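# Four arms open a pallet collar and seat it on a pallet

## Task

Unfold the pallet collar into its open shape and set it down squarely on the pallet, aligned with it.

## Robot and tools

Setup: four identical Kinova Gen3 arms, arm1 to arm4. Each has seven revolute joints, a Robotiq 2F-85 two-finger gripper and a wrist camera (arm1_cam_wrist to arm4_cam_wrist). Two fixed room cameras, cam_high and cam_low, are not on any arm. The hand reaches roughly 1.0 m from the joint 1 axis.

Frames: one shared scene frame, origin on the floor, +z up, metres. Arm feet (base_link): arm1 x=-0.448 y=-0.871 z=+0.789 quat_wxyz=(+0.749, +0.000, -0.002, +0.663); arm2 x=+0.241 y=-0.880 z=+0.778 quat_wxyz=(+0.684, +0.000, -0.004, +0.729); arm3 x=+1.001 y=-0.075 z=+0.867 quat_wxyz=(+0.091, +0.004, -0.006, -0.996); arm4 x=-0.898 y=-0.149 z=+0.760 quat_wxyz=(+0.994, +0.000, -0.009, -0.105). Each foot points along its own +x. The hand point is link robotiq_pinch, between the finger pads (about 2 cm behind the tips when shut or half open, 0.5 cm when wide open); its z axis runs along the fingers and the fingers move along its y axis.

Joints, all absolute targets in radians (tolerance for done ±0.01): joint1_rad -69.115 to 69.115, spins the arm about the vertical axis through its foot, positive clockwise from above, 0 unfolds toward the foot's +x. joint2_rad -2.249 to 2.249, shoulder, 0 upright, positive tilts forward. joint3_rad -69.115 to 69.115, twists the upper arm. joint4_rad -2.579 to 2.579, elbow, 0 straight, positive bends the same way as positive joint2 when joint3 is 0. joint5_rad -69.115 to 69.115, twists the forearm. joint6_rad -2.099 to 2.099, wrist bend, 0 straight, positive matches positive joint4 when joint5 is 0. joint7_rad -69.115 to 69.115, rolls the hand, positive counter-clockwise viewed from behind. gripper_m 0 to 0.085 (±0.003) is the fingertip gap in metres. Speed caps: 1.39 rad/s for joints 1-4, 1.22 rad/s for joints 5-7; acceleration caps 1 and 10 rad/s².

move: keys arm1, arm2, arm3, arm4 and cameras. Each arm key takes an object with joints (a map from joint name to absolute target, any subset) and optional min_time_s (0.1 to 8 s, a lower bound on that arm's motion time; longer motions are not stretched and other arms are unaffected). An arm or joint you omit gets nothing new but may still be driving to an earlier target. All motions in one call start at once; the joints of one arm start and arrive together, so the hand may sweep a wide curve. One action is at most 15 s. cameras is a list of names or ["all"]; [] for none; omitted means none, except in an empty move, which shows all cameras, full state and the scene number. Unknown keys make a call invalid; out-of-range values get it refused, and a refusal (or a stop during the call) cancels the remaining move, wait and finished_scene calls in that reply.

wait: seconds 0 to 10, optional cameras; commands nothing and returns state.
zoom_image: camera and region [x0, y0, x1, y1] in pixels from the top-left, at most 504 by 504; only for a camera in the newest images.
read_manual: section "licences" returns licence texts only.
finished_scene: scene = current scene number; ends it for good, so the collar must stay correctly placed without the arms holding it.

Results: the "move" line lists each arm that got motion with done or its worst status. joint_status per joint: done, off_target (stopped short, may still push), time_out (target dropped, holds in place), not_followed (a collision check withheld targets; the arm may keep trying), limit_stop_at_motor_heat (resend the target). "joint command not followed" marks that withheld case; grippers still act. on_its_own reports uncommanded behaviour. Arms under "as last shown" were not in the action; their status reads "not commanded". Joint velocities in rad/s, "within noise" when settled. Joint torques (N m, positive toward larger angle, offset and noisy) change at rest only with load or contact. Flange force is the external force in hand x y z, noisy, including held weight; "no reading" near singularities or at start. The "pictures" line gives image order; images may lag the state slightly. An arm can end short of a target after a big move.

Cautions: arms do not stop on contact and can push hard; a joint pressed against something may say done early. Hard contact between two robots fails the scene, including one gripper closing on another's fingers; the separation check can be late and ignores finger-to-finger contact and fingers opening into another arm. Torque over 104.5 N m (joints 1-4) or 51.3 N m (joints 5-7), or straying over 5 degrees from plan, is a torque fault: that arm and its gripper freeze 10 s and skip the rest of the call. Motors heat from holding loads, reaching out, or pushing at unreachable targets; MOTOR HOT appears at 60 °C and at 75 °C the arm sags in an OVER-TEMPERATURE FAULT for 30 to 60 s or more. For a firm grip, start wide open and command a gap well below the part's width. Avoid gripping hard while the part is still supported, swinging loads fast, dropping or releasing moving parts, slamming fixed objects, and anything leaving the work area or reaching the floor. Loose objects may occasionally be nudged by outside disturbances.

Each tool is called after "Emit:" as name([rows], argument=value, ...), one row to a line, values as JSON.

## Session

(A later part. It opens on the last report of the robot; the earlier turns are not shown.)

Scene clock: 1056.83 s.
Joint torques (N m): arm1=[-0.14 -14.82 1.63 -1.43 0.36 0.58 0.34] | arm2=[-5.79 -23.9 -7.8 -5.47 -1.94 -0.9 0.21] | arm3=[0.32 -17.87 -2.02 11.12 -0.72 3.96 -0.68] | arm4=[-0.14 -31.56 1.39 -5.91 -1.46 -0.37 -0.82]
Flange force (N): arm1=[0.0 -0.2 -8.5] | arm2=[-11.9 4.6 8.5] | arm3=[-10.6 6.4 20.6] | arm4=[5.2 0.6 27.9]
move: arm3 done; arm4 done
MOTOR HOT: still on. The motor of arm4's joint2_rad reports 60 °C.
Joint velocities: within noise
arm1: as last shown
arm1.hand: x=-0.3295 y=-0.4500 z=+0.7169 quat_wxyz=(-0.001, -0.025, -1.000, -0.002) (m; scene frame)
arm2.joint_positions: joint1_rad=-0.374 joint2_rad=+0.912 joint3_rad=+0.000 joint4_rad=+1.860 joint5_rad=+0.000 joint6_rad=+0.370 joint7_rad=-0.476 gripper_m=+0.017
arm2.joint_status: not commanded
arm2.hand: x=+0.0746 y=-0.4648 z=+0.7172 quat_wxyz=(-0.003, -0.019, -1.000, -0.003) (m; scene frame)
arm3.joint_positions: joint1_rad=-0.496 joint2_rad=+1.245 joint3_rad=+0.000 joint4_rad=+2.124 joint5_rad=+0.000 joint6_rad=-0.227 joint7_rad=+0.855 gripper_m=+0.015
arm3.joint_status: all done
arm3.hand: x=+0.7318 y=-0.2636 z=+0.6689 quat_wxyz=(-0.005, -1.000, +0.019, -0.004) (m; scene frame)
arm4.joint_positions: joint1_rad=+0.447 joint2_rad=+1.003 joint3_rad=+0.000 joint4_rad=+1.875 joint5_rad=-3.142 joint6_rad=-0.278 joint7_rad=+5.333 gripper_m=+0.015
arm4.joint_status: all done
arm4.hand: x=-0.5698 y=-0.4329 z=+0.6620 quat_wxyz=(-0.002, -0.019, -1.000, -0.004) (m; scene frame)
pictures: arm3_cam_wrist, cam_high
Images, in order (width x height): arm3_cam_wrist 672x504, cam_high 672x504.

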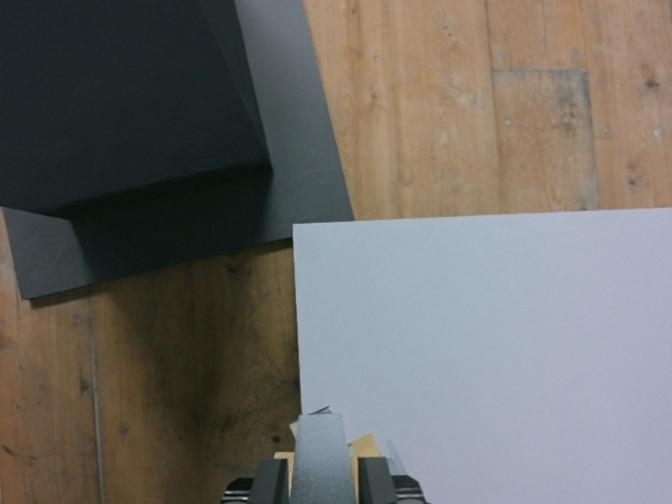

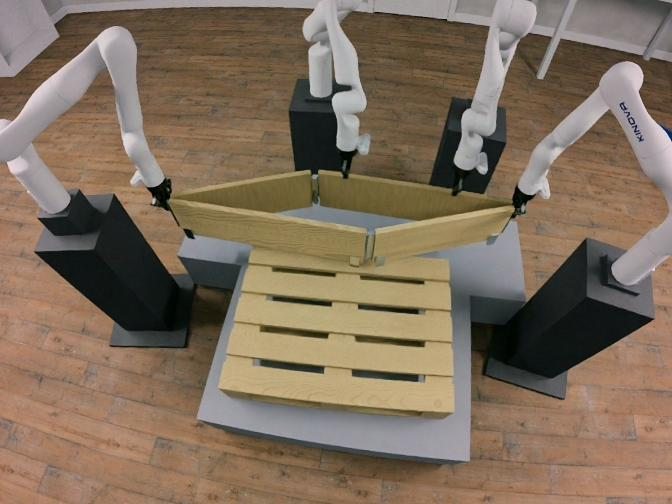

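Emit:
move(arm3={"joints":{"joint1_rad":-0.1970,"joint2_rad":1.2457,"joint3_rad":0,"joint4_rad":2.1293,"joint5_rad":0,"joint6_rad":-0.2334,"joint7_rad":1.1546},"min_time_s":1.4})

Emit:
move(arm3={"joints":{"joint1_rad":0.0679,"joint2_rad":1.2278,"joint3_rad":0,"joint4_rad":2.0060,"joint5_rad":0,"joint6_rad":-0.0922,"joint7_rad":1.4195},"min_time_s":1.4})

Emit:
move(arm3={"joints":{"joint1_rad":0.2459,"joint2_rad":1.2316,"joint3_rad":0,"joint4_rad":1.7767,"joint5_rad":0,"joint6_rad":0.1333,"joint7_rad":1.5975},"min_time_s":1.4}, cameras=["cam_high","arm3_cam_wrist","cam_low"])

Scene clock: 1066.73 s.
Joint torques (N m): arm1=[-0.53 -14.61 1.12 -1.11 0.24 0.72 0.31] | arm2=[-7.14 -25.02 -9.34 -3.4 -2.34 0.54 0.2] | arm3=[2.7 -15.01 3.18 12.84 -1.08 5.23 -0.21] | arm4=[-1.05 -30.06 0.4 -5.71 -1.77 -0.54 -1.11]
Flange force (N): arm1=[-1.1 0.2 -8.6] | arm2=[-12.9 10.1 14.6] | arm3=[-10.3 11.4 17.0] | arm4=[7.4 -1.1 24.7]
move: arm3 done
MOTOR HOT: still on. The motor of arm4's joint2_rad reports 60 °C.
Joint velocities: within noise
arm1, arm2: as last shown
arm2.hand: x=+0.0746 y=-0.4649 z=+0.7171 quat_wxyz=(-0.003, -0.019, -1.000, -0.003) (m; scene frame)
arm3.joint_positions: joint1_rad=-0.197 joint2_rad=+1.246 joint3_rad=+0.000 joint4_rad=+2.129 joint5_rad=+0.000 joint6_rad=-0.234 joint7_rad=+1.155 gripper_m=+0.015
arm3.joint_status: all done
arm3.hand: x=+0.6905 y=-0.1749 z=+0.6676 quat_wxyz=(-0.005, -1.000, +0.019, -0.004) (m; scene frame)
arm4.joint_positions: joint1_rad=+0.447 joint2_rad=+1.003 joint3_rad=+0.000 joint4_rad=+1.875 joint5_rad=-3.142 joint6_rad=-0.278 joint7_rad=+5.333 gripper_m=+0.015
arm4.joint_status: not commanded
arm4.hand: x=-0.5698 y=-0.4329 z=+0.6620 quat_wxyz=(-0.002, -0.019, -1.000, -0.004) (m; scene frame)
pictures: none

Scene clock: 1068.43 s.
Joint torques (N m): arm1=[-2.92 -14.93 -2.07 0.74 -0.48 1.87 0.14] | arm2=[-12.77 -20.68 -16.63 2.61 -4.06 3.4 0.04] | arm3=[8.97 -18.78 11.48 10.49 -1.42 4.95 -0.45] | arm4=[-5.53 -29.4 -4.07 -8.52 -3.48 -0.13 -2.49]
Flange force (N): arm1=[-7.7 2.7 -4.8] | arm2=[-20.4 25.0 12.1] | arm3=[-9.4 24.1 21.1] | arm4=[22.2 -6.4 20.8]
move: arm3 done
MOTOR HOT: still on. The motor of arm4's joint2_rad reports 60 °C.
Joint velocities: within noise
arm1, arm2: as last shown
arm2.hand: x=+0.0747 y=-0.4648 z=+0.7171 quat_wxyz=(-0.003, -0.019, -1.000, -0.003) (m; scene frame)
arm3.joint_positions: joint1_rad=+0.068 joint2_rad=+1.228 joint3_rad=+0.000 joint4_rad=+2.006 joint5_rad=+0.000 joint6_rad=-0.092 joint7_rad=+1.419 gripper_m=+0.015
arm3.joint_status: all done
arm3.hand: x=+0.6349 y=-0.0945 z=+0.6662 quat_wxyz=(-0.005, -1.000, +0.019, -0.004) (m; scene frame)
arm4.joint_positions: joint1_rad=+0.448 joint2_rad=+1.003 joint3_rad=+0.000 joint4_rad=+1.875 joint5_rad=-3.142 joint6_rad=-0.278 joint7_rad=+5.333 gripper_m=+0.015
arm4.joint_status: not commanded
arm4.hand: x=-0.5699 y=-0.4329 z=+0.6620 quat_wxyz=(-0.002, -0.019, -1.000, -0.004) (m; scene frame)
pictures: none

Scene clock: 1070.13 s.
Joint torques (N m): arm1=[-8.08 -18.96 -8.54 4.2 -1.82 4.36 0.06] | arm2=[-19.16 -18.57 -24.51 3.25 -5.85 3.42 -0.06] | arm3=[15.36 -23.61 18.1 3.69 -0.44 4.24 -1.28] | arm4=[-15.56 -33.99 -17.72 -20.55 -6.01 6.6 -2.98]
Flange force (N): arm1=[-21.4 9.0 11.0] | arm2=[-33.3 32.0 7.4] | arm3=[-5.2 32.3 19.0] | arm4=[51.8 -13.7 12.7]
move: arm3 done
MOTOR HOT: still on. The motor of arm4's joint2_rad reports 59 °C.
Joint velocities: within noise
arm1, arm2: as last shown
arm2.hand: x=+0.0747 y=-0.4648 z=+0.7172 quat_wxyz=(-0.003, -0.019, -1.000, -0.003) (m; scene frame)
arm3.joint_positions: joint1_rad=+0.246 joint2_rad=+1.232 joint3_rad=+0.000 joint4_rad=+1.777 joint5_rad=+0.000 joint6_rad=+0.133 joint7_rad=+1.597 gripper_m=+0.015
arm3.joint_status: all done
arm3.hand: x=+0.5667 y=-0.0245 z=+0.6648 quat_wxyz=(-0.005, -1.000, +0.019, -0.004) (m; scene frame)
arm4.joint_positions: joint1_rad=+0.448 joint2_rad=+1.003 joint3_rad=+0.000 joint4_rad=+1.875 joint5_rad=-3.142 joint6_rad=-0.278 joint7_rad=+5.333 gripper_m=+0.015
arm4.joint_status: not commanded
arm4.hand: x=-0.5699 y=-0.4329 z=+0.6620 quat_wxyz=(-0.002, -0.019, -1.000, -0.004) (m; scene frame)
pictures: arm3_cam_wrist, cam_high, cam_low
Images, in order (width x height): arm3_cam_wrist 672x504, cam_high 672x504, cam_low 672x504.

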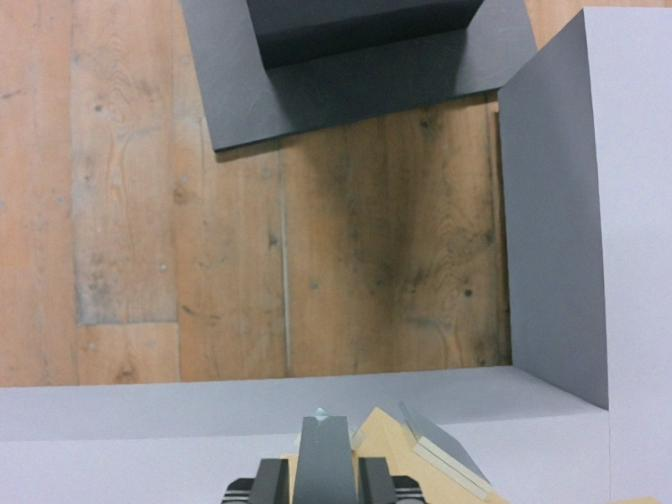

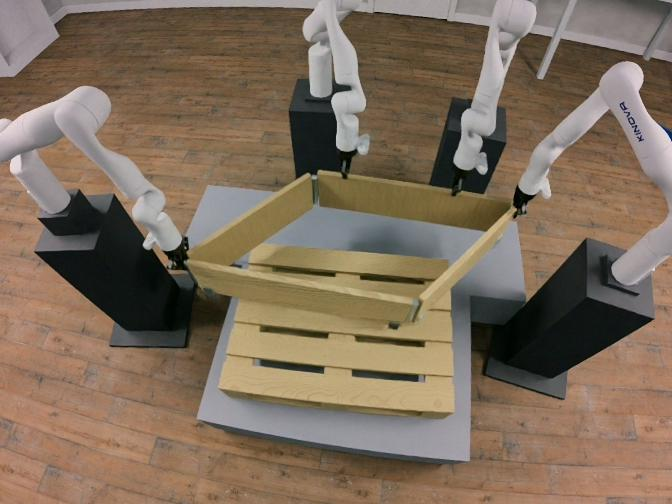

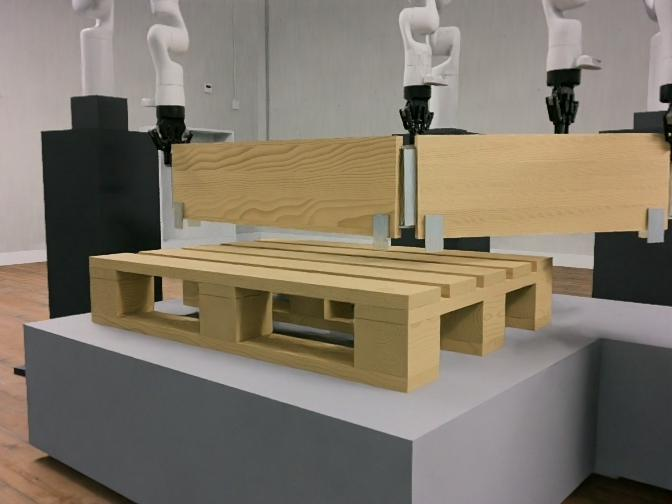

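Emit:
move(arm3={"joints":{"joint1_rad":-0.0317,"joint2_rad":1.2349,"joint3_rad":0,"joint4_rad":2.0713,"joint5_rad":0,"joint6_rad":-0.1646,"joint7_rad":1.3199},"min_time_s":1.8})

Emit:
move(arm4={"joints":{"gripper_m":0.03}}, cameras=["arm4_cam_wrist"])

Scene clock: 1130.07 s.
Joint torques (N m): arm1=[-7.51 -22.7 -7.5 0.78 -1.36 2.95 0.32] | arm2=[-12.47 -23.21 -15.92 -9.4 -3.79 -3.44 0.13] | arm3=[2.16 -17.94 3.06 9.96 -0.47 4.19 0.3] | arm4=[-12.69 -35.87 -13.69 -21.62 -2.28 8.93 0.46]
Flange force (N): arm1=[-18.4 4.3 15.8] | arm2=[-28.6 4.5 0.7] | arm3=[-8.8 8.7 18.3] | arm4=[40.3 -4.5 12.3]
move: arm3 done
MOTOR HOT: still on. The motor of arm4's joint2_rad reports 60 °C.
Joint velocities: within noise
arm1, arm2: as last shown
arm2.hand: x=+0.0746 y=-0.4648 z=+0.7172 quat_wxyz=(-0.003, -0.019, -1.000, -0.003) (m; scene frame)
arm3.joint_positions: joint1_rad=-0.032 joint2_rad=+1.235 joint3_rad=+0.000 joint4_rad=+2.071 joint5_rad=+0.000 joint6_rad=-0.165 joint7_rad=+1.320 gripper_m=+0.015
arm3.joint_status: all done
arm3.hand: x=+0.6595 y=-0.1263 z=+0.6668 quat_wxyz=(-0.005, -1.000, +0.019, -0.004) (m; scene frame)
arm4.joint_positions: joint1_rad=+0.447 joint2_rad=+1.003 joint3_rad=+0.000 joint4_rad=+1.875 joint5_rad=-3.142 joint6_rad=-0.278 joint7_rad=+5.333 gripper_m=+0.015
arm4.joint_status: not commanded
arm4.hand: x=-0.5698 y=-0.4329 z=+0.6620 quat_wxyz=(-0.002, -0.019, -1.000, -0.004) (m; scene frame)
pictures: none

Scene clock: 1130.87 s.
Joint torques (N m): arm1=[-2.01 -19.63 -0.85 11.23 0.02 8.71 0.55] | arm2=[-10.67 -20.14 -13.67 -5.78 -3.21 -1.71 0.19] | arm3=[4.19 -14.44 5.97 14.42 -0.68 6.41 0.36] | arm4=[-12.43 -23.5 -13.28 -5.73 -2.14 0.8 0.26]
Flange force (N): arm1=[-9.5 24.5 24.0] | arm2=[-22.7 7.5 -1.9] | arm3=[-14.4 15.8 18.2] | arm4=[21.4 -19.3 6.5]
move: arm4 done
MOTOR HOT: still on. The motor of arm4's joint2_rad reports 60 °C.
Joint velocities: within noise
arm1, arm3: as last shown
arm1.hand: x=-0.3296 y=-0.4499 z=+0.7169 quat_wxyz=(-0.001, -0.025, -1.000, -0.002) (m; scene frame)
arm2.joint_positions: joint1_rad=-0.375 joint2_rad=+0.912 joint3_rad=+0.000 joint4_rad=+1.860 joint5_rad=+0.000 joint6_rad=+0.370 joint7_rad=-0.476 gripper_m=+0.017
arm2.joint_status: not commanded
arm2.hand: x=+0.0745 y=-0.4649 z=+0.7172 quat_wxyz=(-0.003, -0.019, -1.000, -0.003) (m; scene frame)
arm3.hand: x=+0.6596 y=-0.1263 z=+0.6668 quat_wxyz=(-0.005, -1.000, +0.019, -0.004) (m; scene frame)
arm4.joint_positions: joint1_rad=+0.448 joint2_rad=+1.003 joint3_rad=+0.000 joint4_rad=+1.875 joint5_rad=-3.142 joint6_rad=-0.278 joint7_rad=+5.333 gripper_m=+0.029
arm4.joint_status: all done
arm4.hand: x=-0.5699 y=-0.4330 z=+0.6620 quat_wxyz=(-0.002, -0.019, -1.000, -0.004) (m; scene frame)
pictures: arm4_cam_wrist
Images, in order (width x height): arm4_cam_wrist 672x504.

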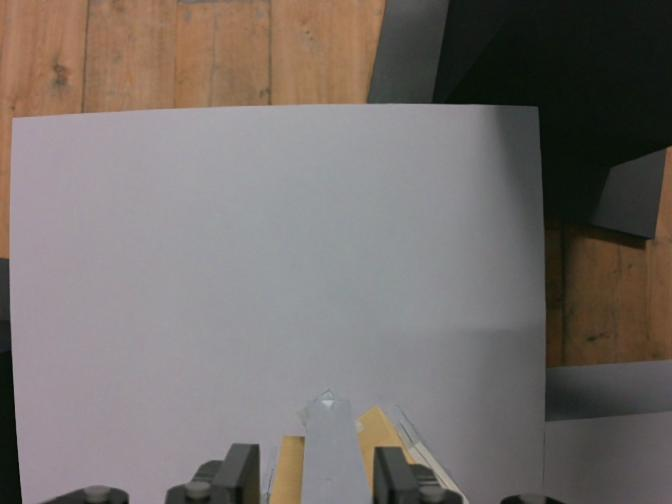

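Emit:
move(arm4={"joints":{"joint1_rad":0.4442,"joint2_rad":0.6896,"joint3_rad":0,"joint4_rad":1.8780,"joint5_rad":-3.1416,"joint6_rad":-0.5894,"joint7_rad":5.3301},"min_time_s":1.5}, cameras=[])

Emit:
move(arm4={"joints":{"joint1_rad":-0.1399,"joint2_rad":1.0414,"joint3_rad":0,"joint4_rad":1.0900,"joint5_rad":-3.1416,"joint6_rad":-1.0282,"joint7_rad":5.403,"gripper_m":0.06}}, cameras=["all"])

Scene clock: 1138.53 s.
Joint torques (N m): arm1=[-0.19 -34.16 1.82 -7.37 0.12 -0.41 0.14] | arm2=[-6.89 -16.31 -9.44 -0.25 -2.49 0.93 0] | arm3=[3.23 -16.12 4.83 12.26 -0.79 5.36 0.17] | arm4=[-0.99 -17.46 1.19 -5.88 0.22 -0.14 0.49]
Flange force (N): arm1=[0.1 -3.0 33.3] | arm2=[-11.8 12.2 -3.9] | arm3=[-11.8 12.0 18.3] | arm4=[3.6 1.1 0.4]
move: arm4 done
MOTOR HOT: still on. The motor of arm4's joint2_rad reports 59 °C.
Joint velocities: within noise
arm1, arm2, arm3: as last shown
arm1.hand: x=-0.3295 y=-0.4501 z=+0.7169 quat_wxyz=(-0.001, -0.025, -1.000, -0.002) (m; scene frame)
arm2.hand: x=+0.0746 y=-0.4649 z=+0.7171 quat_wxyz=(-0.003, -0.019, -1.000, -0.003) (m; scene frame)
arm4.joint_positions: joint1_rad=+0.444 joint2_rad=+0.690 joint3_rad=+0.000 joint4_rad=+1.878 joint5_rad=-3.142 joint6_rad=-0.589 joint7_rad=+5.330 gripper_m=+0.029
arm4.joint_status: all done
arm4.hand: x=-0.5698 y=-0.4326 z=+0.8000 quat_wxyz=(-0.002, -0.019, -1.000, -0.004) (m; scene frame)
pictures: none
No camera images: "cameras" was empty.

Scene clock: 1142.50 s.
Joint torques (N m): arm1=[-0.2 -34.15 1.8 -7.32 0.12 -0.44 0.11] | arm2=[-6.89 -16.32 -9.46 -0.28 -2.47 0.96 0.02] | arm3=[3.25 -16.1 4.81 12.34 -0.8 5.37 0.16] | arm4=[-1 -20.05 1.35 -6.76 0.22 -0.08 0.48]
Flange force (N): arm1=[-0.1 -2.8 33.2] | arm2=[-11.8 12.0 -3.8] | arm3=[-11.9 12.1 18.4] | arm4=[3.5 1.2 0.2]
move: arm4 time_out
MOTOR HOT: still on. The motor of arm4's joint2_rad reports 58 °C.
Joint velocities: within noise
arm1.joint_positions: joint1_rad=+0.095 joint2_rad=+0.930 joint3_rad=+0.000 joint4_rad=+1.892 joint5_rad=+0.000 joint6_rad=+0.319 joint7_rad=+0.167 gripper_m=+0.017
arm1.joint_status: not commanded
arm1.hand: x=-0.3295 y=-0.4501 z=+0.7169 quat_wxyz=(-0.001, -0.025, -1.000, -0.002) (m; scene frame)
arm2, arm3: as last shown
arm4.joint_positions: joint1_rad=+0.264 joint2_rad=+0.798 joint3_rad=+0.000 joint4_rad=+1.634 joint5_rad=-3.142 joint6_rad=-0.725 joint7_rad=+5.353 gripper_m=+0.060
arm4.joint_status: joint1_rad time_out (moved -0.181 of -0.584); joint2_rad time_out (moved +0.109 of +0.352); joint4_rad time_out (moved -0.244 of -0.788); joint6_rad time_out (moved -0.136 of -0.439); joint7_rad time_out (moved +0.023 of +0.073); the others done
arm4.hand: x=-0.4643 y=-0.3997 z=+0.7961 quat_wxyz=(-0.001, +0.083, -0.997, -0.002) (m; scene frame)
pictures: arm1_cam_wrist, arm2_cam_wrist, arm3_cam_wrist, arm4_cam_wrist, cam_high, cam_low
joint command not followed: on one or more control steps a check withheld the commanded joint targets of the arm4 arm, and it was not sent them on those steps.
cause: the commanded joint targets, or the way to them, would bring a part of the robot too close to another arm (this arm's gripper and a part of the arm1 arm, 37 mm apart when this arm was first held).
Images, in order (width x height): arm1_cam_wrist 672x504, arm2_cam_wrist 672x504, arm3_cam_wrist 672x504, arm4_cam_wrist 672x504, cam_high 672x504, cam_low 672x504.

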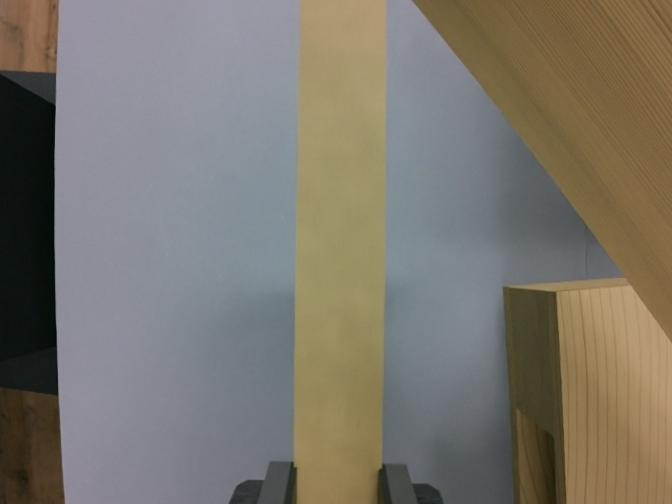

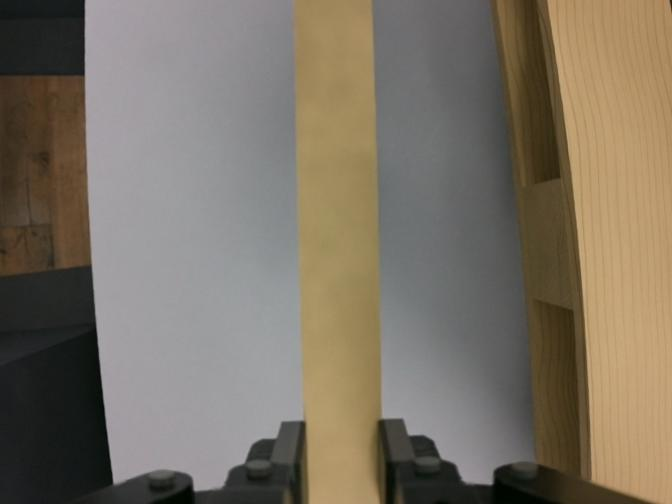

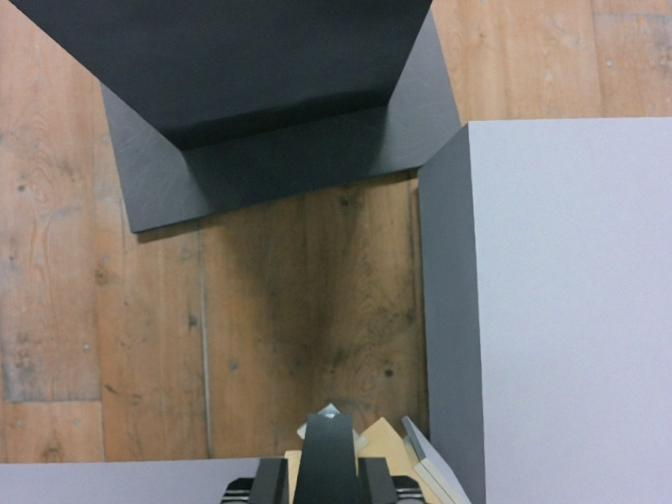

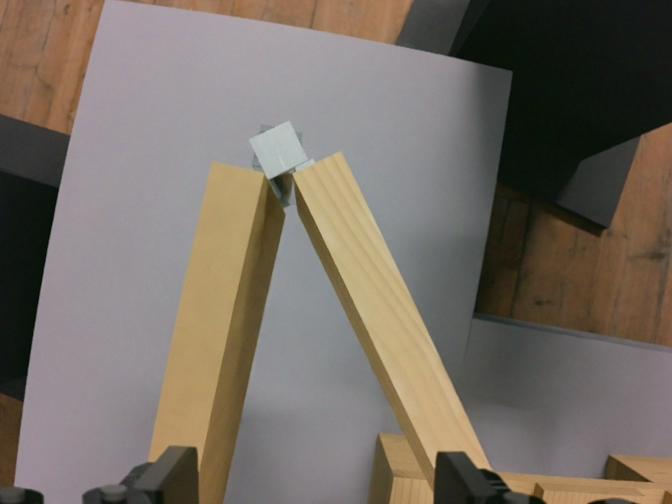

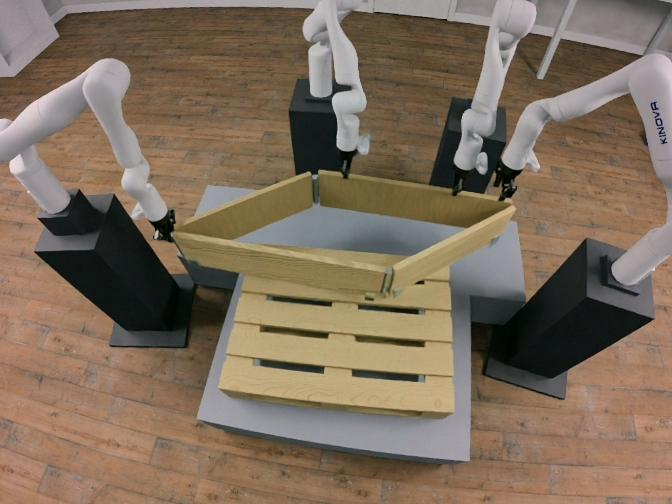

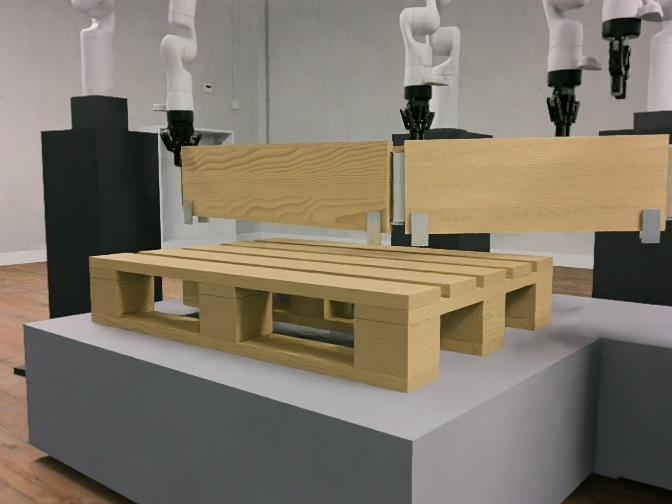

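Emit:
move(arm4={"joints":{"joint1_rad":-0.16}})

Emit:
move(arm4={"joints":{"joint1_rad":-0.1399,"joint2_rad":1.0414,"joint3_rad":0,"joint4_rad":1.0900,"joint5_rad":-3.1416,"joint6_rad":-1.0282,"joint7_rad":5.403}}, cameras=["arm4_cam_wrist","cam_high"])

Scene clock: 1164.90 s.
Joint torques (N m): arm1=[-0.2 -34.14 1.83 -7.35 0.12 -0.41 0.13] | arm2=[-6.92 -16.32 -9.4 -0.18 -2.47 0.9 0.04] | arm3=[3.21 -16.12 4.87 12.28 -0.79 5.35 0.17] | arm4=[-0.8 -19.99 1.48 -6.73 0.24 -0.14 0.56]
Flange force (N): arm1=[0.0 -3.0 33.3] | arm2=[-11.7 12.4 -3.9] | arm3=[-11.8 12.0 18.3] | arm4=[3.5 1.5 0.2]
move: arm4 done
MOTOR HOT: cleared for the motors of arm4.
Joint velocities: within noise
arm1, arm2, arm3: as last shown
arm1.hand: x=-0.3296 y=-0.4501 z=+0.7169 quat_wxyz=(-0.001, -0.025, -1.000, -0.002) (m; scene frame)
arm4.joint_positions: joint1_rad=-0.160 joint2_rad=+0.798 joint3_rad=+0.000 joint4_rad=+1.634 joint5_rad=-3.142 joint6_rad=-0.725 joint7_rad=+5.353 gripper_m=+0.060
arm4.joint_status: all done
arm4.hand: x=-0.3998 y=-0.1989 z=+0.7968 quat_wxyz=(+0.000, +0.290, -0.957, +0.001) (m; scene frame)
pictures: none

Scene clock: 1166.67 s.
Joint torques (N m): arm1=[-0.18 -34.17 1.85 -7.35 0.09 -0.41 0.14] | arm2=[-6.96 -16.38 -9.45 -0.24 -2.47 0.9 0] | arm3=[3.22 -16.08 4.85 12.34 -0.8 5.36 0.17] | arm4=[-0.78 -24.72 1.56 -8.38 0.21 -0.17 0.5]
Flange force (N): arm1=[0.0 -2.9 33.3] | arm2=[-11.8 12.4 -3.8] | arm3=[-12.0 12.0 18.3] | arm4=[4.3 2.6 0.2]
move: arm4 done
Joint velocities: within noise
arm1, arm2, arm3: as last shown
arm4.joint_positions: joint1_rad=-0.140 joint2_rad=+1.041 joint3_rad=+0.000 joint4_rad=+1.090 joint5_rad=-3.142 joint6_rad=-1.028 joint7_rad=+5.403 gripper_m=+0.060
arm4.joint_status: all done
arm4.hand: x=-0.2782 y=-0.2177 z=+0.7892 quat_wxyz=(+0.001, +0.305, -0.952, +0.000) (m; scene frame)
pictures: arm4_cam_wrist, cam_high
Images, in order (width x height): arm4_cam_wrist 672x504, cam_high 672x504.

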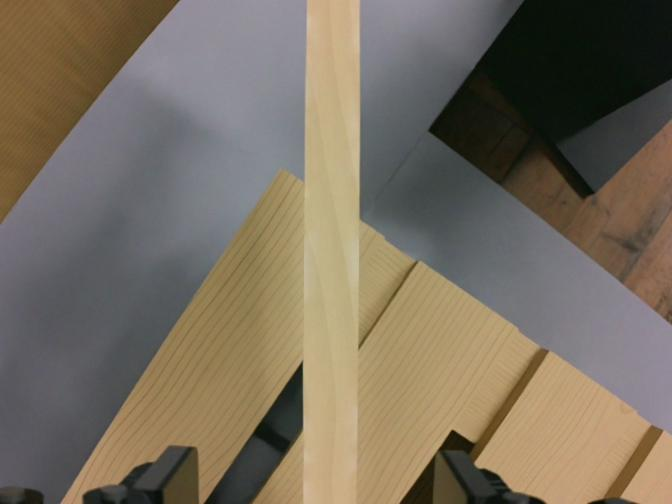

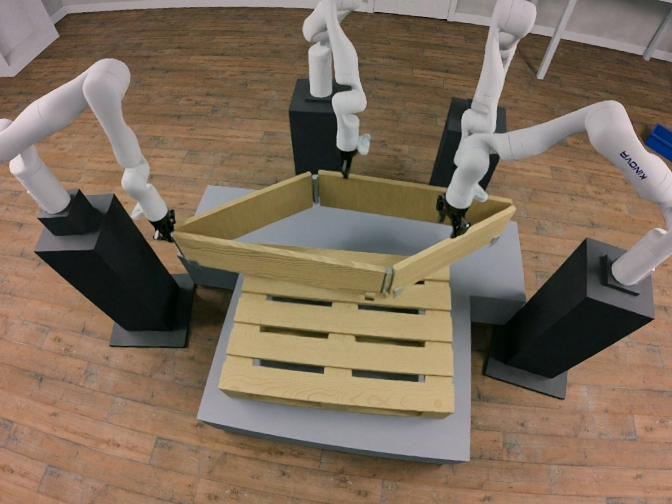

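Emit:
move(arm4={"joints":{"joint1_rad":-0.1453,"joint2_rad":1.1480,"joint3_rad":0,"joint4_rad":1.1181,"joint5_rad":-3.1416,"joint6_rad":-0.8935,"joint7_rad":5.3976},"min_time_s":1.0})

Emit:
move(arm4={"joints":{"gripper_m":0.0}}, cameras=["arm4_cam_wrist","arm3_cam_wrist"])

Scene clock: 1179.53 s.
Joint torques (N m): arm1=[-0.21 -34.15 1.84 -7.37 0.11 -0.41 0.16] | arm2=[-6.98 -16.28 -9.45 -0.23 -2.43 0.95 0.02] | arm3=[3.23 -16.12 4.85 12.36 -0.8 5.34 0.16] | arm4=[-0.78 -25.1 1.6 -7.81 0.22 -0.14 0.49]
Flange force (N): arm1=[0.0 -3.0 33.3] | arm2=[-12.0 12.2 -3.9] | arm3=[-12.1 12.0 18.4] | arm4=[4.6 2.7 -0.4]
move: arm4 done
Joint velocities: within noise
arm1, arm2, arm3: as last shown
arm4.joint_positions: joint1_rad=-0.145 joint2_rad=+1.148 joint3_rad=+0.000 joint4_rad=+1.118 joint5_rad=-3.142 joint6_rad=-0.893 joint7_rad=+5.398 gripper_m=+0.060
arm4.joint_status: all done
arm4.hand: x=-0.2809 y=-0.2142 z=+0.7151 quat_wxyz=(+0.001, +0.305, -0.952, +0.000) (m; scene frame)
pictures: none

Scene clock: 1180.53 s.
Joint torques (N m): arm1=[-0.18 -35.69 1.8 -6.5 0.05 0.27 0.1] | arm2=[-7.16 -15.24 -9.75 -0.39 -2.52 0.63 0.01] | arm3=[3.23 -15.58 5.01 13.65 -0.82 5.99 0.15] | arm4=[-1.59 -22.57 0.65 -6.53 -0.16 -0.36 0.42]
Flange force (N): arm1=[-0.6 -0.7 38.6] | arm2=[-12.6 11.8 -7.0] | arm3=[-13.9 12.4 19.7] | arm4=[4.8 1.1 -4.0]
move: arm4 done
Joint velocities: within noise
arm1, arm2, arm3: as last shown
arm1.hand: x=-0.3295 y=-0.4500 z=+0.7169 quat_wxyz=(-0.001, -0.025, -1.000, -0.002) (m; scene frame)
arm4.joint_positions: joint1_rad=-0.145 joint2_rad=+1.148 joint3_rad=+0.000 joint4_rad=+1.118 joint5_rad=-3.142 joint6_rad=-0.894 joint7_rad=+5.398 gripper_m=+0.000
arm4.joint_status: all done
arm4.hand: x=-0.2809 y=-0.2142 z=+0.7151 quat_wxyz=(+0.001, +0.305, -0.952, +0.000) (m; scene frame)
pictures: arm3_cam_wrist, arm4_cam_wrist
Images, in order (width x height): arm3_cam_wrist 672x504, arm4_cam_wrist 672x504.

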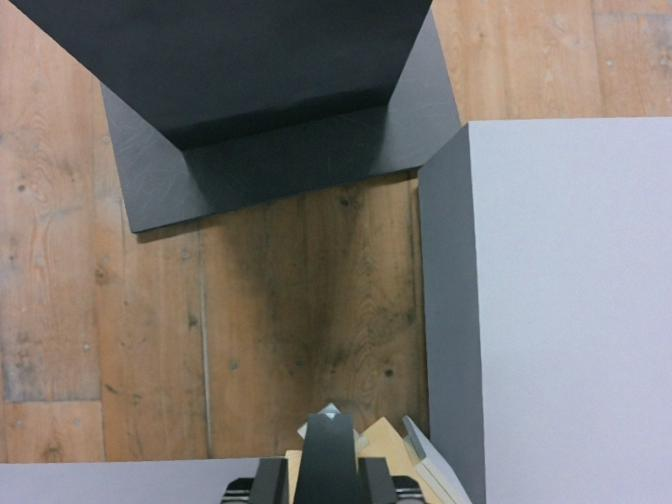

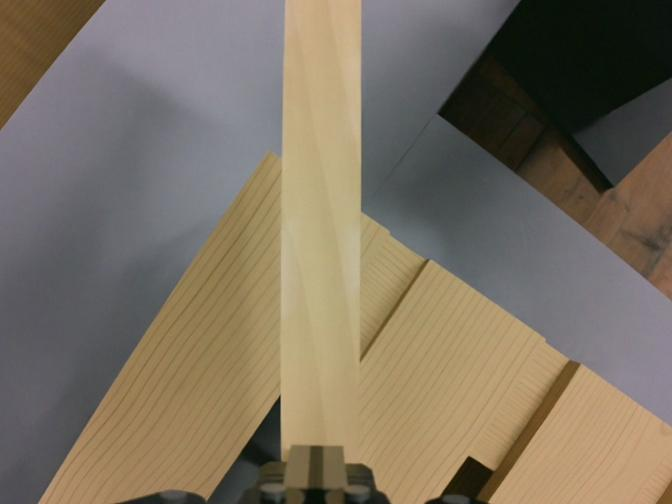

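Emit:
move(arm4={"joints":{"gripper_m":0.06}}, cameras=["arm4_cam_wrist","cam_low"])

Emit:
zoom_image(camera="cam_low", region=[150, 90, 654, 300])

Scene clock: 1187.87 s.
Joint torques (N m): arm1=[-0.46 -34.19 1.51 -7.48 0.11 -0.5 0.19] | arm2=[-6.95 -16.24 -9.45 0.04 -2.42 1.11 0.03] | arm3=[3.27 -15.92 4.91 12.46 -0.81 5.4 0.17] | arm4=[-0.74 -25.06 1.61 -7.81 0.2 -0.12 0.56]
Flange force (N): arm1=[-0.4 -3.2 33.1] | arm2=[-11.7 12.6 -3.6] | arm3=[-12.3 12.2 18.1] | arm4=[4.5 2.9 -0.4]
move: arm4 done
Joint velocities: within noise
arm1, arm2: as last shown
arm1.hand: x=-0.3295 y=-0.4501 z=+0.7169 quat_wxyz=(-0.001, -0.025, -1.000, -0.002) (m; scene frame)
arm2.hand: x=+0.0746 y=-0.4650 z=+0.7171 quat_wxyz=(-0.003, -0.019, -1.000, -0.003) (m; scene frame)
arm3.joint_positions: joint1_rad=-0.032 joint2_rad=+1.235 joint3_rad=+0.000 joint4_rad=+2.071 joint5_rad=+0.000 joint6_rad=-0.165 joint7_rad=+1.320 gripper_m=+0.015
arm3.joint_status: not commanded
arm3.hand: x=+0.6596 y=-0.1263 z=+0.6668 quat_wxyz=(-0.005, -1.000, +0.019, -0.004) (m; scene frame)
arm4.joint_positions: joint1_rad=-0.145 joint2_rad=+1.148 joint3_rad=+0.000 joint4_rad=+1.118 joint5_rad=-3.142 joint6_rad=-0.894 joint7_rad=+5.398 gripper_m=+0.060
arm4.joint_status: all done
arm4.hand: x=-0.2809 y=-0.2142 z=+0.7150 quat_wxyz=(+0.001, +0.305, -0.952, +0.000) (m; scene frame)
pictures: arm4_cam_wrist, cam_low
Images, in order (width x height): arm4_cam_wrist 672x504, cam_low 672x504.

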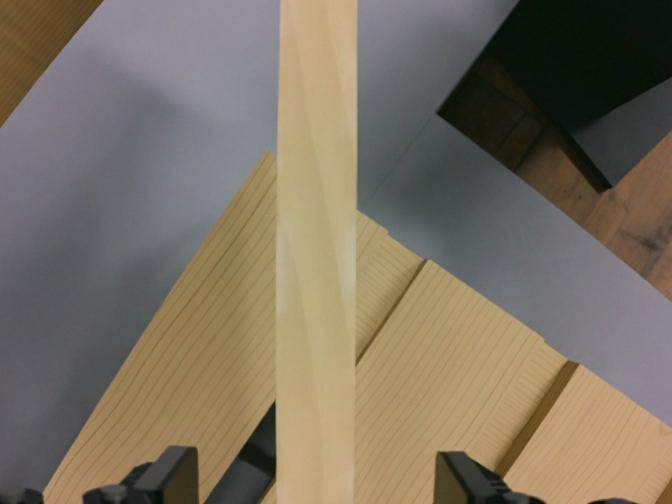

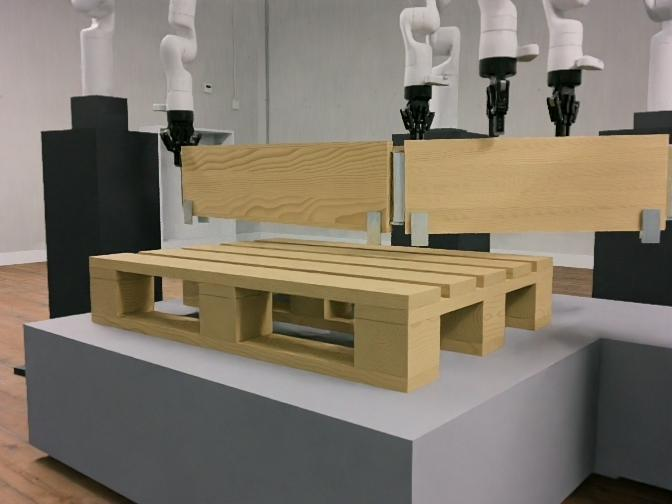

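Scaled by 1.000.

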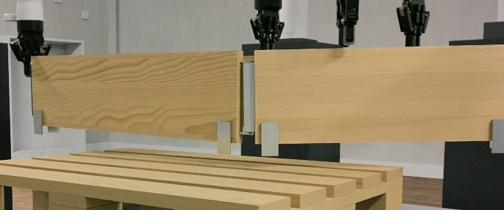

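Emit:
move(arm4={"joints":{"joint1_rad":-0.1453,"joint2_rad":1.2028,"joint3_rad":0,"joint4_rad":1.1091,"joint5_rad":-3.1416,"joint6_rad":-0.8477,"joint7_rad":5.3976},"min_time_s":1.0})

Emit:
move(arm4={"joints":{"gripper_m":0.0}}, cameras=["arm4_cam_wrist"])

Scene clock: 1199.70 s.
Joint torques (N m): arm1=[-0.47 -34.16 1.51 -7.44 0.09 -0.51 0.19] | arm2=[-6.92 -16.24 -9.44 0.05 -2.45 1.09 0.07] | arm3=[3.29 -15.92 4.96 12.45 -0.8 5.44 0.15] | arm4=[-0.77 -25.22 1.6 -7.49 0.18 -0.12 0.48]
Flange force (N): arm1=[-0.5 -3.0 33.1] | arm2=[-11.5 12.6 -3.6] | arm3=[-12.1 12.2 18.1] | arm4=[4.4 2.6 -0.7]
move: arm4 done
Joint velocities: within noise
arm1, arm3: as last shown
arm1.hand: x=-0.3296 y=-0.4501 z=+0.7169 quat_wxyz=(-0.001, -0.025, -1.000, -0.002) (m; scene frame)
arm2.joint_positions: joint1_rad=-0.375 joint2_rad=+0.912 joint3_rad=+0.000 joint4_rad=+1.860 joint5_rad=+0.000 joint6_rad=+0.370 joint7_rad=-0.476 gripper_m=+0.017
arm2.joint_status: not commanded
arm2.hand: x=+0.0746 y=-0.4649 z=+0.7171 quat_wxyz=(-0.003, -0.019, -1.000, -0.003) (m; scene frame)
arm4.joint_positions: joint1_rad=-0.145 joint2_rad=+1.203 joint3_rad=+0.000 joint4_rad=+1.109 joint5_rad=-3.142 joint6_rad=-0.848 joint7_rad=+5.398 gripper_m=+0.060
arm4.joint_status: all done
arm4.hand: x=-0.2809 y=-0.2143 z=+0.6829 quat_wxyz=(+0.001, +0.305, -0.952, +0.000) (m; scene frame)
pictures: none

Scene clock: 1200.63 s.
Joint torques (N m): arm1=[-0.17 -34.64 1.85 -7.26 0.13 -0.26 0.16] | arm2=[-6.95 -17.36 -9.51 0.01 -2.5 1.2 -0.03] | arm3=[3.6 -16.47 5.37 11.77 -0.84 5.07 0.18] | arm4=[-0.52 -21.93 0.42 -6.07 -1.01 -0.83 -0.06]
Flange force (N): arm1=[0.0 -2.6 34.8] | arm2=[-11.5 13.3 -0.8] | arm3=[-10.9 12.9 18.1] | arm4=[5.7 3.1 -5.0]
move: arm4 off_target
Joint velocities: within noise
arm1, arm2, arm3: as last shown
arm1.hand: x=-0.3295 y=-0.4500 z=+0.7169 quat_wxyz=(-0.001, -0.025, -1.000, -0.002) (m; scene frame)
arm2.hand: x=+0.0745 y=-0.4649 z=+0.7172 quat_wxyz=(-0.003, -0.019, -1.000, -0.003) (m; scene frame)
arm4.joint_positions: joint1_rad=-0.145 joint2_rad=+1.203 joint3_rad=+0.000 joint4_rad=+1.109 joint5_rad=-3.142 joint6_rad=-0.848 joint7_rad=+5.398 gripper_m=+0.018
arm4.joint_status: gripper_m off_target (ended at +0.018, target +0.000)
arm4.hand: x=-0.2809 y=-0.2143 z=+0.6829 quat_wxyz=(+0.001, +0.305, -0.952, +0.000) (m; scene frame)
pictures: arm4_cam_wrist
Images, in order (width x height): arm4_cam_wrist 672x504.

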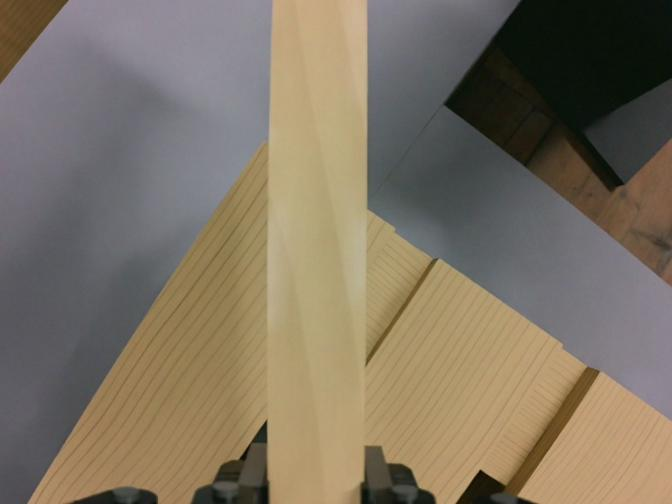

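Emit:
move(arm3={"joints":{"gripper_m":0.03}})

Emit:
move(arm3={"joints":{"joint1_rad":-0.0317,"joint2_rad":0.8652,"joint3_rad":0,"joint4_rad":2.1954,"joint5_rad":0,"joint6_rad":0.0810,"joint7_rad":1.3199},"min_time_s":1.5})

Emit:
move(arm3={"joints":{"joint1_rad":-0.1841,"joint2_rad":1.0335,"joint3_rad":0,"joint4_rad":1.6073,"joint5_rad":0,"joint6_rad":0.5008,"joint7_rad":1.8245,"gripper_m":0.06}}, cameras=["arm3_cam_wrist","cam_high","cam_low"])

Scene clock: 1216.53 s.
Joint torques (N m): arm1=[0.36 -29.19 2.83 -7.15 0.66 -1.03 0.39] | arm2=[1.16 -19.14 0.57 -2.75 -0.16 0.04 0.12] | arm3=[0.23 -16.49 -0.19 0.87 -0.13 0.22 0.32] | arm4=[-0.08 -29.74 3 -9.1 1.09 0.48 0.52]
Flange force (N): arm1=[2.2 -4.1 20.3] | arm2=[3.0 0.1 0.2] | arm3=[2.5 1.1 -3.7] | arm4=[1.8 1.9 5.7]
move: arm3 done
TORQUE WARNING: arm2's joint2_rad reached its warning level (56.7 N m). A warning alone does not stop the arm.
TORQUE WARNING: arm4's joint2_rad reached its warning level (56.7 N m). A warning alone does not stop the arm.
Joint velocities: within noise
arm1.joint_positions: joint1_rad=+0.095 joint2_rad=+0.930 joint3_rad=+0.000 joint4_rad=+1.892 joint5_rad=+0.000 joint6_rad=+0.319 joint7_rad=+0.167 gripper_m=+0.017
arm1.joint_status: not commanded
arm1.hand: x=-0.3295 y=-0.4501 z=+0.7169 quat_wxyz=(-0.001, -0.025, -1.000, -0.002) (m; scene frame)
arm2.joint_positions: joint1_rad=-0.375 joint2_rad=+0.912 joint3_rad=+0.000 joint4_rad=+1.860 joint5_rad=+0.000 joint6_rad=+0.370 joint7_rad=-0.476 gripper_m=+0.000
arm2.joint_status: not commanded
arm2.on_its_own: gripper_m moved -0.017 to your old target +0.000
arm2.hand: x=+0.0746 y=-0.4649 z=+0.7171 quat_wxyz=(-0.003, -0.019, -1.000, -0.003) (m; scene frame)
arm3.joint_positions: joint1_rad=-0.032 joint2_rad=+1.235 joint3_rad=+0.000 joint4_rad=+2.071 joint5_rad=+0.000 joint6_rad=-0.165 joint7_rad=+1.320 gripper_m=+0.030
arm3.joint_status: all done
arm3.hand: x=+0.6596 y=-0.1263 z=+0.6668 quat_wxyz=(-0.005, -1.000, +0.019, -0.004) (m; scene frame)
arm4.joint_positions: joint1_rad=-0.145 joint2_rad=+1.203 joint3_rad=+0.000 joint4_rad=+1.109 joint5_rad=-3.142 joint6_rad=-0.848 joint7_rad=+5.398 gripper_m=+0.018
arm4.joint_status: not commanded
arm4.hand: x=-0.2809 y=-0.2143 z=+0.6829 quat_wxyz=(+0.001, +0.305, -0.952, +0.000) (m; scene frame)
pictures: none

Scene clock: 1218.33 s.
Joint torques (N m): arm1=[0.32 -29.24 2.84 -7.19 0.62 -1.04 0.36] | arm2=[1.17 -19.15 0.54 -2.71 -0.13 0.05 0.14] | arm3=[0.23 -14.94 -0.27 -1.25 -0.16 0.23 0.3] | arm4=[-0.11 -29.75 3.08 -9.13 1.12 0.49 0.56]
Flange force (N): arm1=[2.1 -4.2 20.4] | arm2=[3.1 0.2 0.2] | arm3=[3.2 1.4 -3.1] | arm4=[1.9 2.0 5.7]
move: arm3 done
Joint velocities: within noise
arm1, arm4: as last shown
arm1.hand: x=-0.3296 y=-0.4501 z=+0.7169 quat_wxyz=(-0.001, -0.025, -1.000, -0.002) (m; scene frame)
arm2.joint_positions: joint1_rad=-0.375 joint2_rad=+0.912 joint3_rad=+0.000 joint4_rad=+1.860 joint5_rad=+0.000 joint6_rad=+0.370 joint7_rad=-0.476 gripper_m=+0.000
arm2.joint_status: not commanded
arm2.hand: x=+0.0746 y=-0.4649 z=+0.7171 quat_wxyz=(-0.003, -0.019, -1.000, -0.003) (m; scene frame)
arm3.joint_positions: joint1_rad=-0.032 joint2_rad=+0.865 joint3_rad=+0.000 joint4_rad=+2.195 joint5_rad=+0.000 joint6_rad=+0.081 joint7_rad=+1.320 gripper_m=+0.030
arm3.joint_status: all done
arm3.hand: x=+0.6585 y=-0.1249 z=+0.7978 quat_wxyz=(-0.005, -1.000, +0.019, -0.004) (m; scene frame)
pictures: none

Scene clock: 1220.17 s.
Joint torques (N m): arm1=[0.33 -29.25 2.84 -7.21 0.63 -1.03 0.39] | arm2=[1.17 -19.13 0.61 -2.76 -0.15 0.07 0.12] | arm3=[0.1 -20.75 -0.25 -4.76 -0.16 0.21 0.3] | arm4=[-0.12 -29.74 3.1 -9.15 1.09 0.51 0.57]
Flange force (N): arm1=[2.1 -4.3 20.4] | arm2=[2.9 0.0 0.2] | arm3=[2.9 2.6 -1.8] | arm4=[1.9 2.0 5.7]
move: arm3 done
Joint velocities: within noise
arm1, arm2, arm4: as last shown
arm3.joint_positions: joint1_rad=-0.184 joint2_rad=+1.033 joint3_rad=+0.000 joint4_rad=+1.607 joint5_rad=+0.000 joint6_rad=+0.501 joint7_rad=+1.824 gripper_m=+0.060
arm3.joint_status: all done
arm3.hand: x=+0.5144 y=-0.2363 z=+0.7778 quat_wxyz=(-0.006, -0.952, -0.305, -0.002) (m; scene frame)
pictures: arm3_cam_wrist, cam_high, cam_low
Images, in order (width x height): arm3_cam_wrist 672x504, cam_high 672x504, cam_low 672x504.

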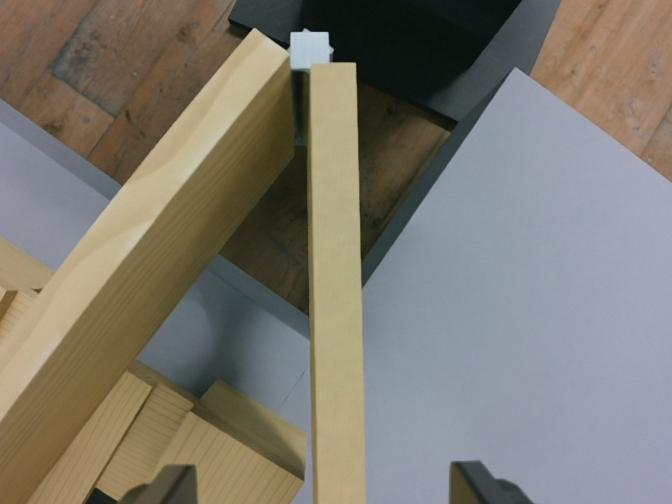

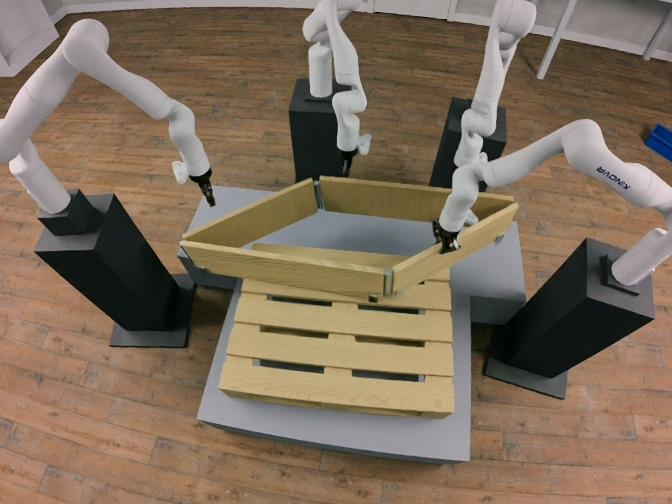

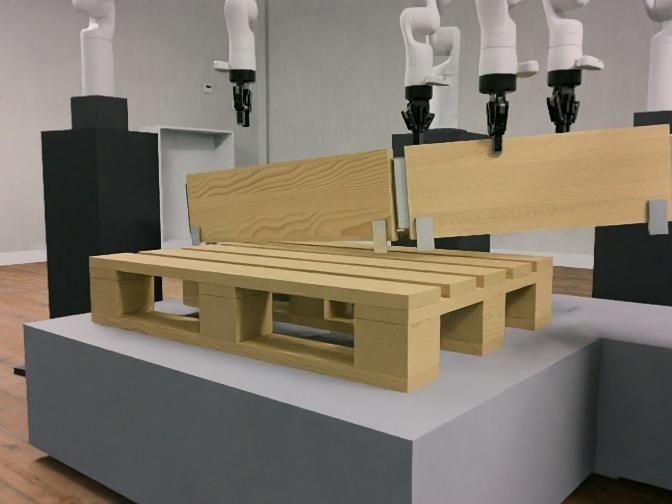

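Emit:
move(arm3={"joints":{"joint1_rad":-0.1910,"joint2_rad":1.2758,"joint3_rad":0,"joint4_rad":1.5121,"joint5_rad":0,"joint6_rad":0.3537,"joint7_rad":1.8176},"min_time_s":1.2}, arm2={"joints":{"gripper_m":0.06}}, cameras=["arm3_cam_wrist","arm2_cam_wrist","arm1_cam_wrist"])

Emit:
move(arm3={"joints":{"gripper_m":0.0}}, cameras=["arm3_cam_wrist","cam_high"])

Scene clock: 1235.87 s.
Joint torques (N m): arm1=[0.36 -29.26 2.85 -7.23 0.62 -1.05 0.34] | arm2=[1.08 -19.19 0.63 -2.7 -0.17 0.1 0.14] | arm3=[0.1 -21.55 -0.2 -3.58 -0.16 0.21 0.3] | arm4=[-0.06 -29.71 3.18 -9.14 1.16 0.46 0.58]
Flange force (N): arm1=[2.1 -4.3 20.4] | arm2=[2.8 0.3 0.4] | arm3=[2.7 2.5 -2.5] | arm4=[2.0 2.2 5.7]
move: arm2 done; arm3 done
Joint velocities: within noise
arm1, arm4: as last shown
arm2.joint_positions: joint1_rad=-0.375 joint2_rad=+0.912 joint3_rad=+0.000 joint4_rad=+1.860 joint5_rad=+0.000 joint6_rad=+0.370 joint7_rad=-0.476 gripper_m=+0.060
arm2.joint_status: all done
arm2.hand: x=+0.0746 y=-0.4649 z=+0.7171 quat_wxyz=(-0.003, -0.019, -1.000, -0.003) (m; scene frame)
arm3.joint_positions: joint1_rad=-0.191 joint2_rad=+1.276 joint3_rad=+0.000 joint4_rad=+1.512 joint5_rad=+0.000 joint6_rad=+0.354 joint7_rad=+1.818 gripper_m=+0.060
arm3.joint_status: all done
arm3.hand: x=+0.5173 y=-0.2405 z=+0.6657 quat_wxyz=(-0.006, -0.952, -0.305, -0.002) (m; scene frame)
pictures: arm1_cam_wrist, arm2_cam_wrist, arm3_cam_wrist
Images, in order (width x height): arm1_cam_wrist 672x504, arm2_cam_wrist 672x504, arm3_cam_wrist 672x504.

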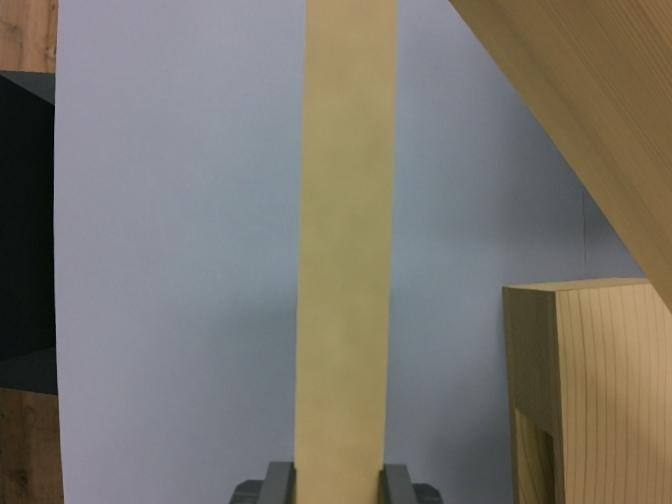

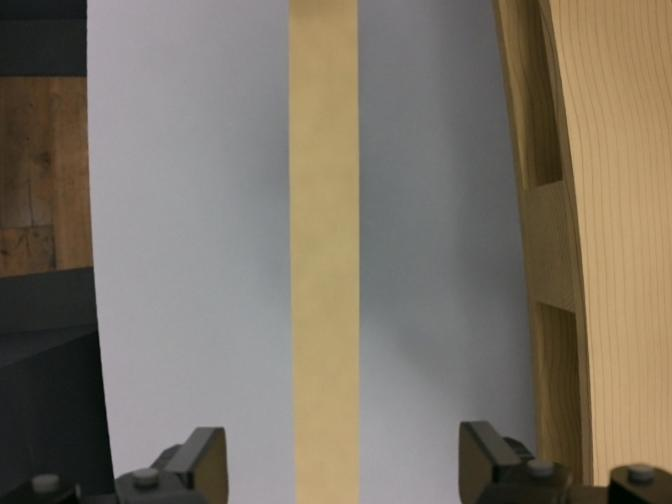

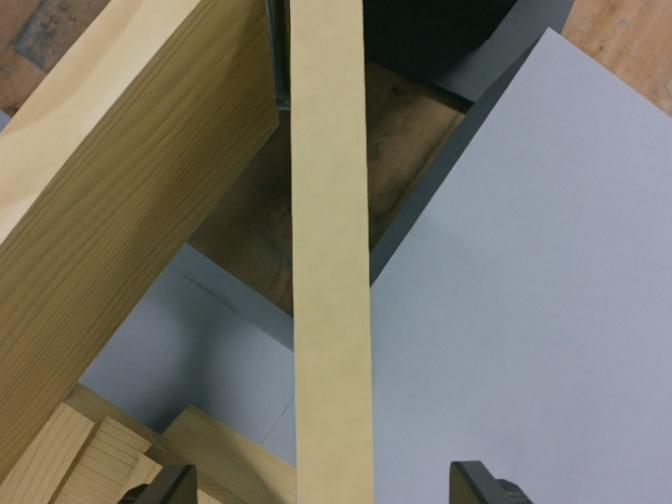

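Scene clock: 1236.87 s.
Joint torques (N m): arm1=[0.35 -29.25 2.83 -7.2 0.62 -1.06 0.37] | arm2=[1.04 -19.22 0.58 -2.75 -0.11 0.05 0.18] | arm3=[0.1 -21.5 -0.21 -3.62 -0.15 0.22 0.32] | arm4=[-0.05 -29.84 3.09 -9.21 1.11 0.48 0.59]
Flange force (N): arm1=[2.1 -4.2 20.4] | arm2=[2.8 0.3 0.3] | arm3=[2.9 2.6 -2.6] | arm4=[2.0 2.2 5.9]
move: arm3 done
Joint velocities: within noise
arm1, arm2, arm4: as last shown
arm3.joint_positions: joint1_rad=-0.191 joint2_rad=+1.276 joint3_rad=+0.000 joint4_rad=+1.512 joint5_rad=+0.000 joint6_rad=+0.354 joint7_rad=+1.818 gripper_m=+0.000
arm3.joint_status: all done
arm3.hand: x=+0.5173 y=-0.2405 z=+0.6657 quat_wxyz=(-0.006, -0.952, -0.305, -0.002) (m; scene frame)
pictures: arm3_cam_wrist, cam_high
Images, in order (width x height): arm3_cam_wrist 672x504, cam_high 672x504.

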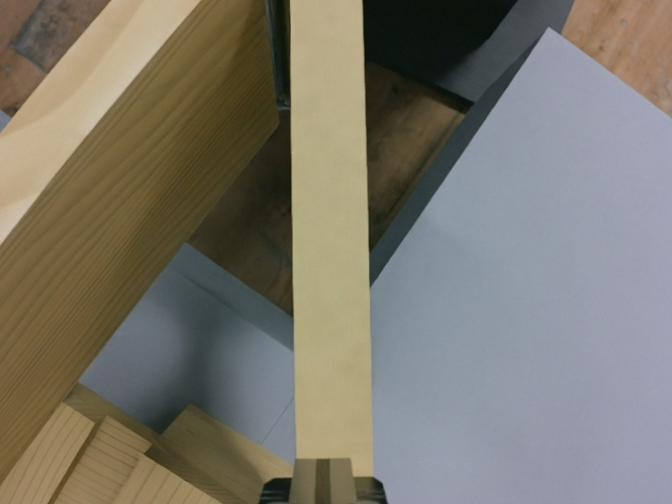

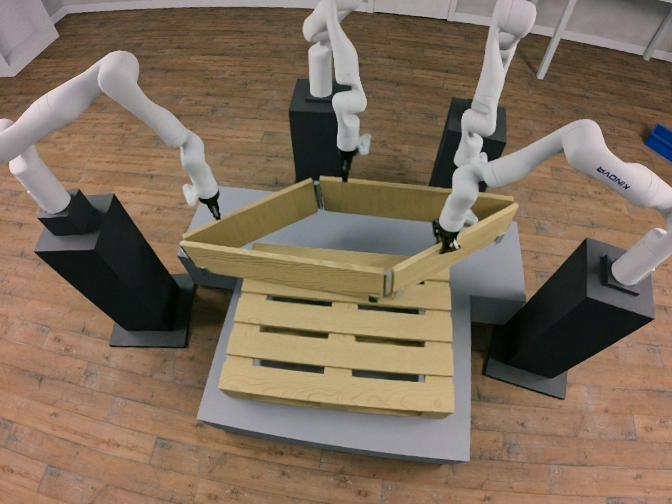

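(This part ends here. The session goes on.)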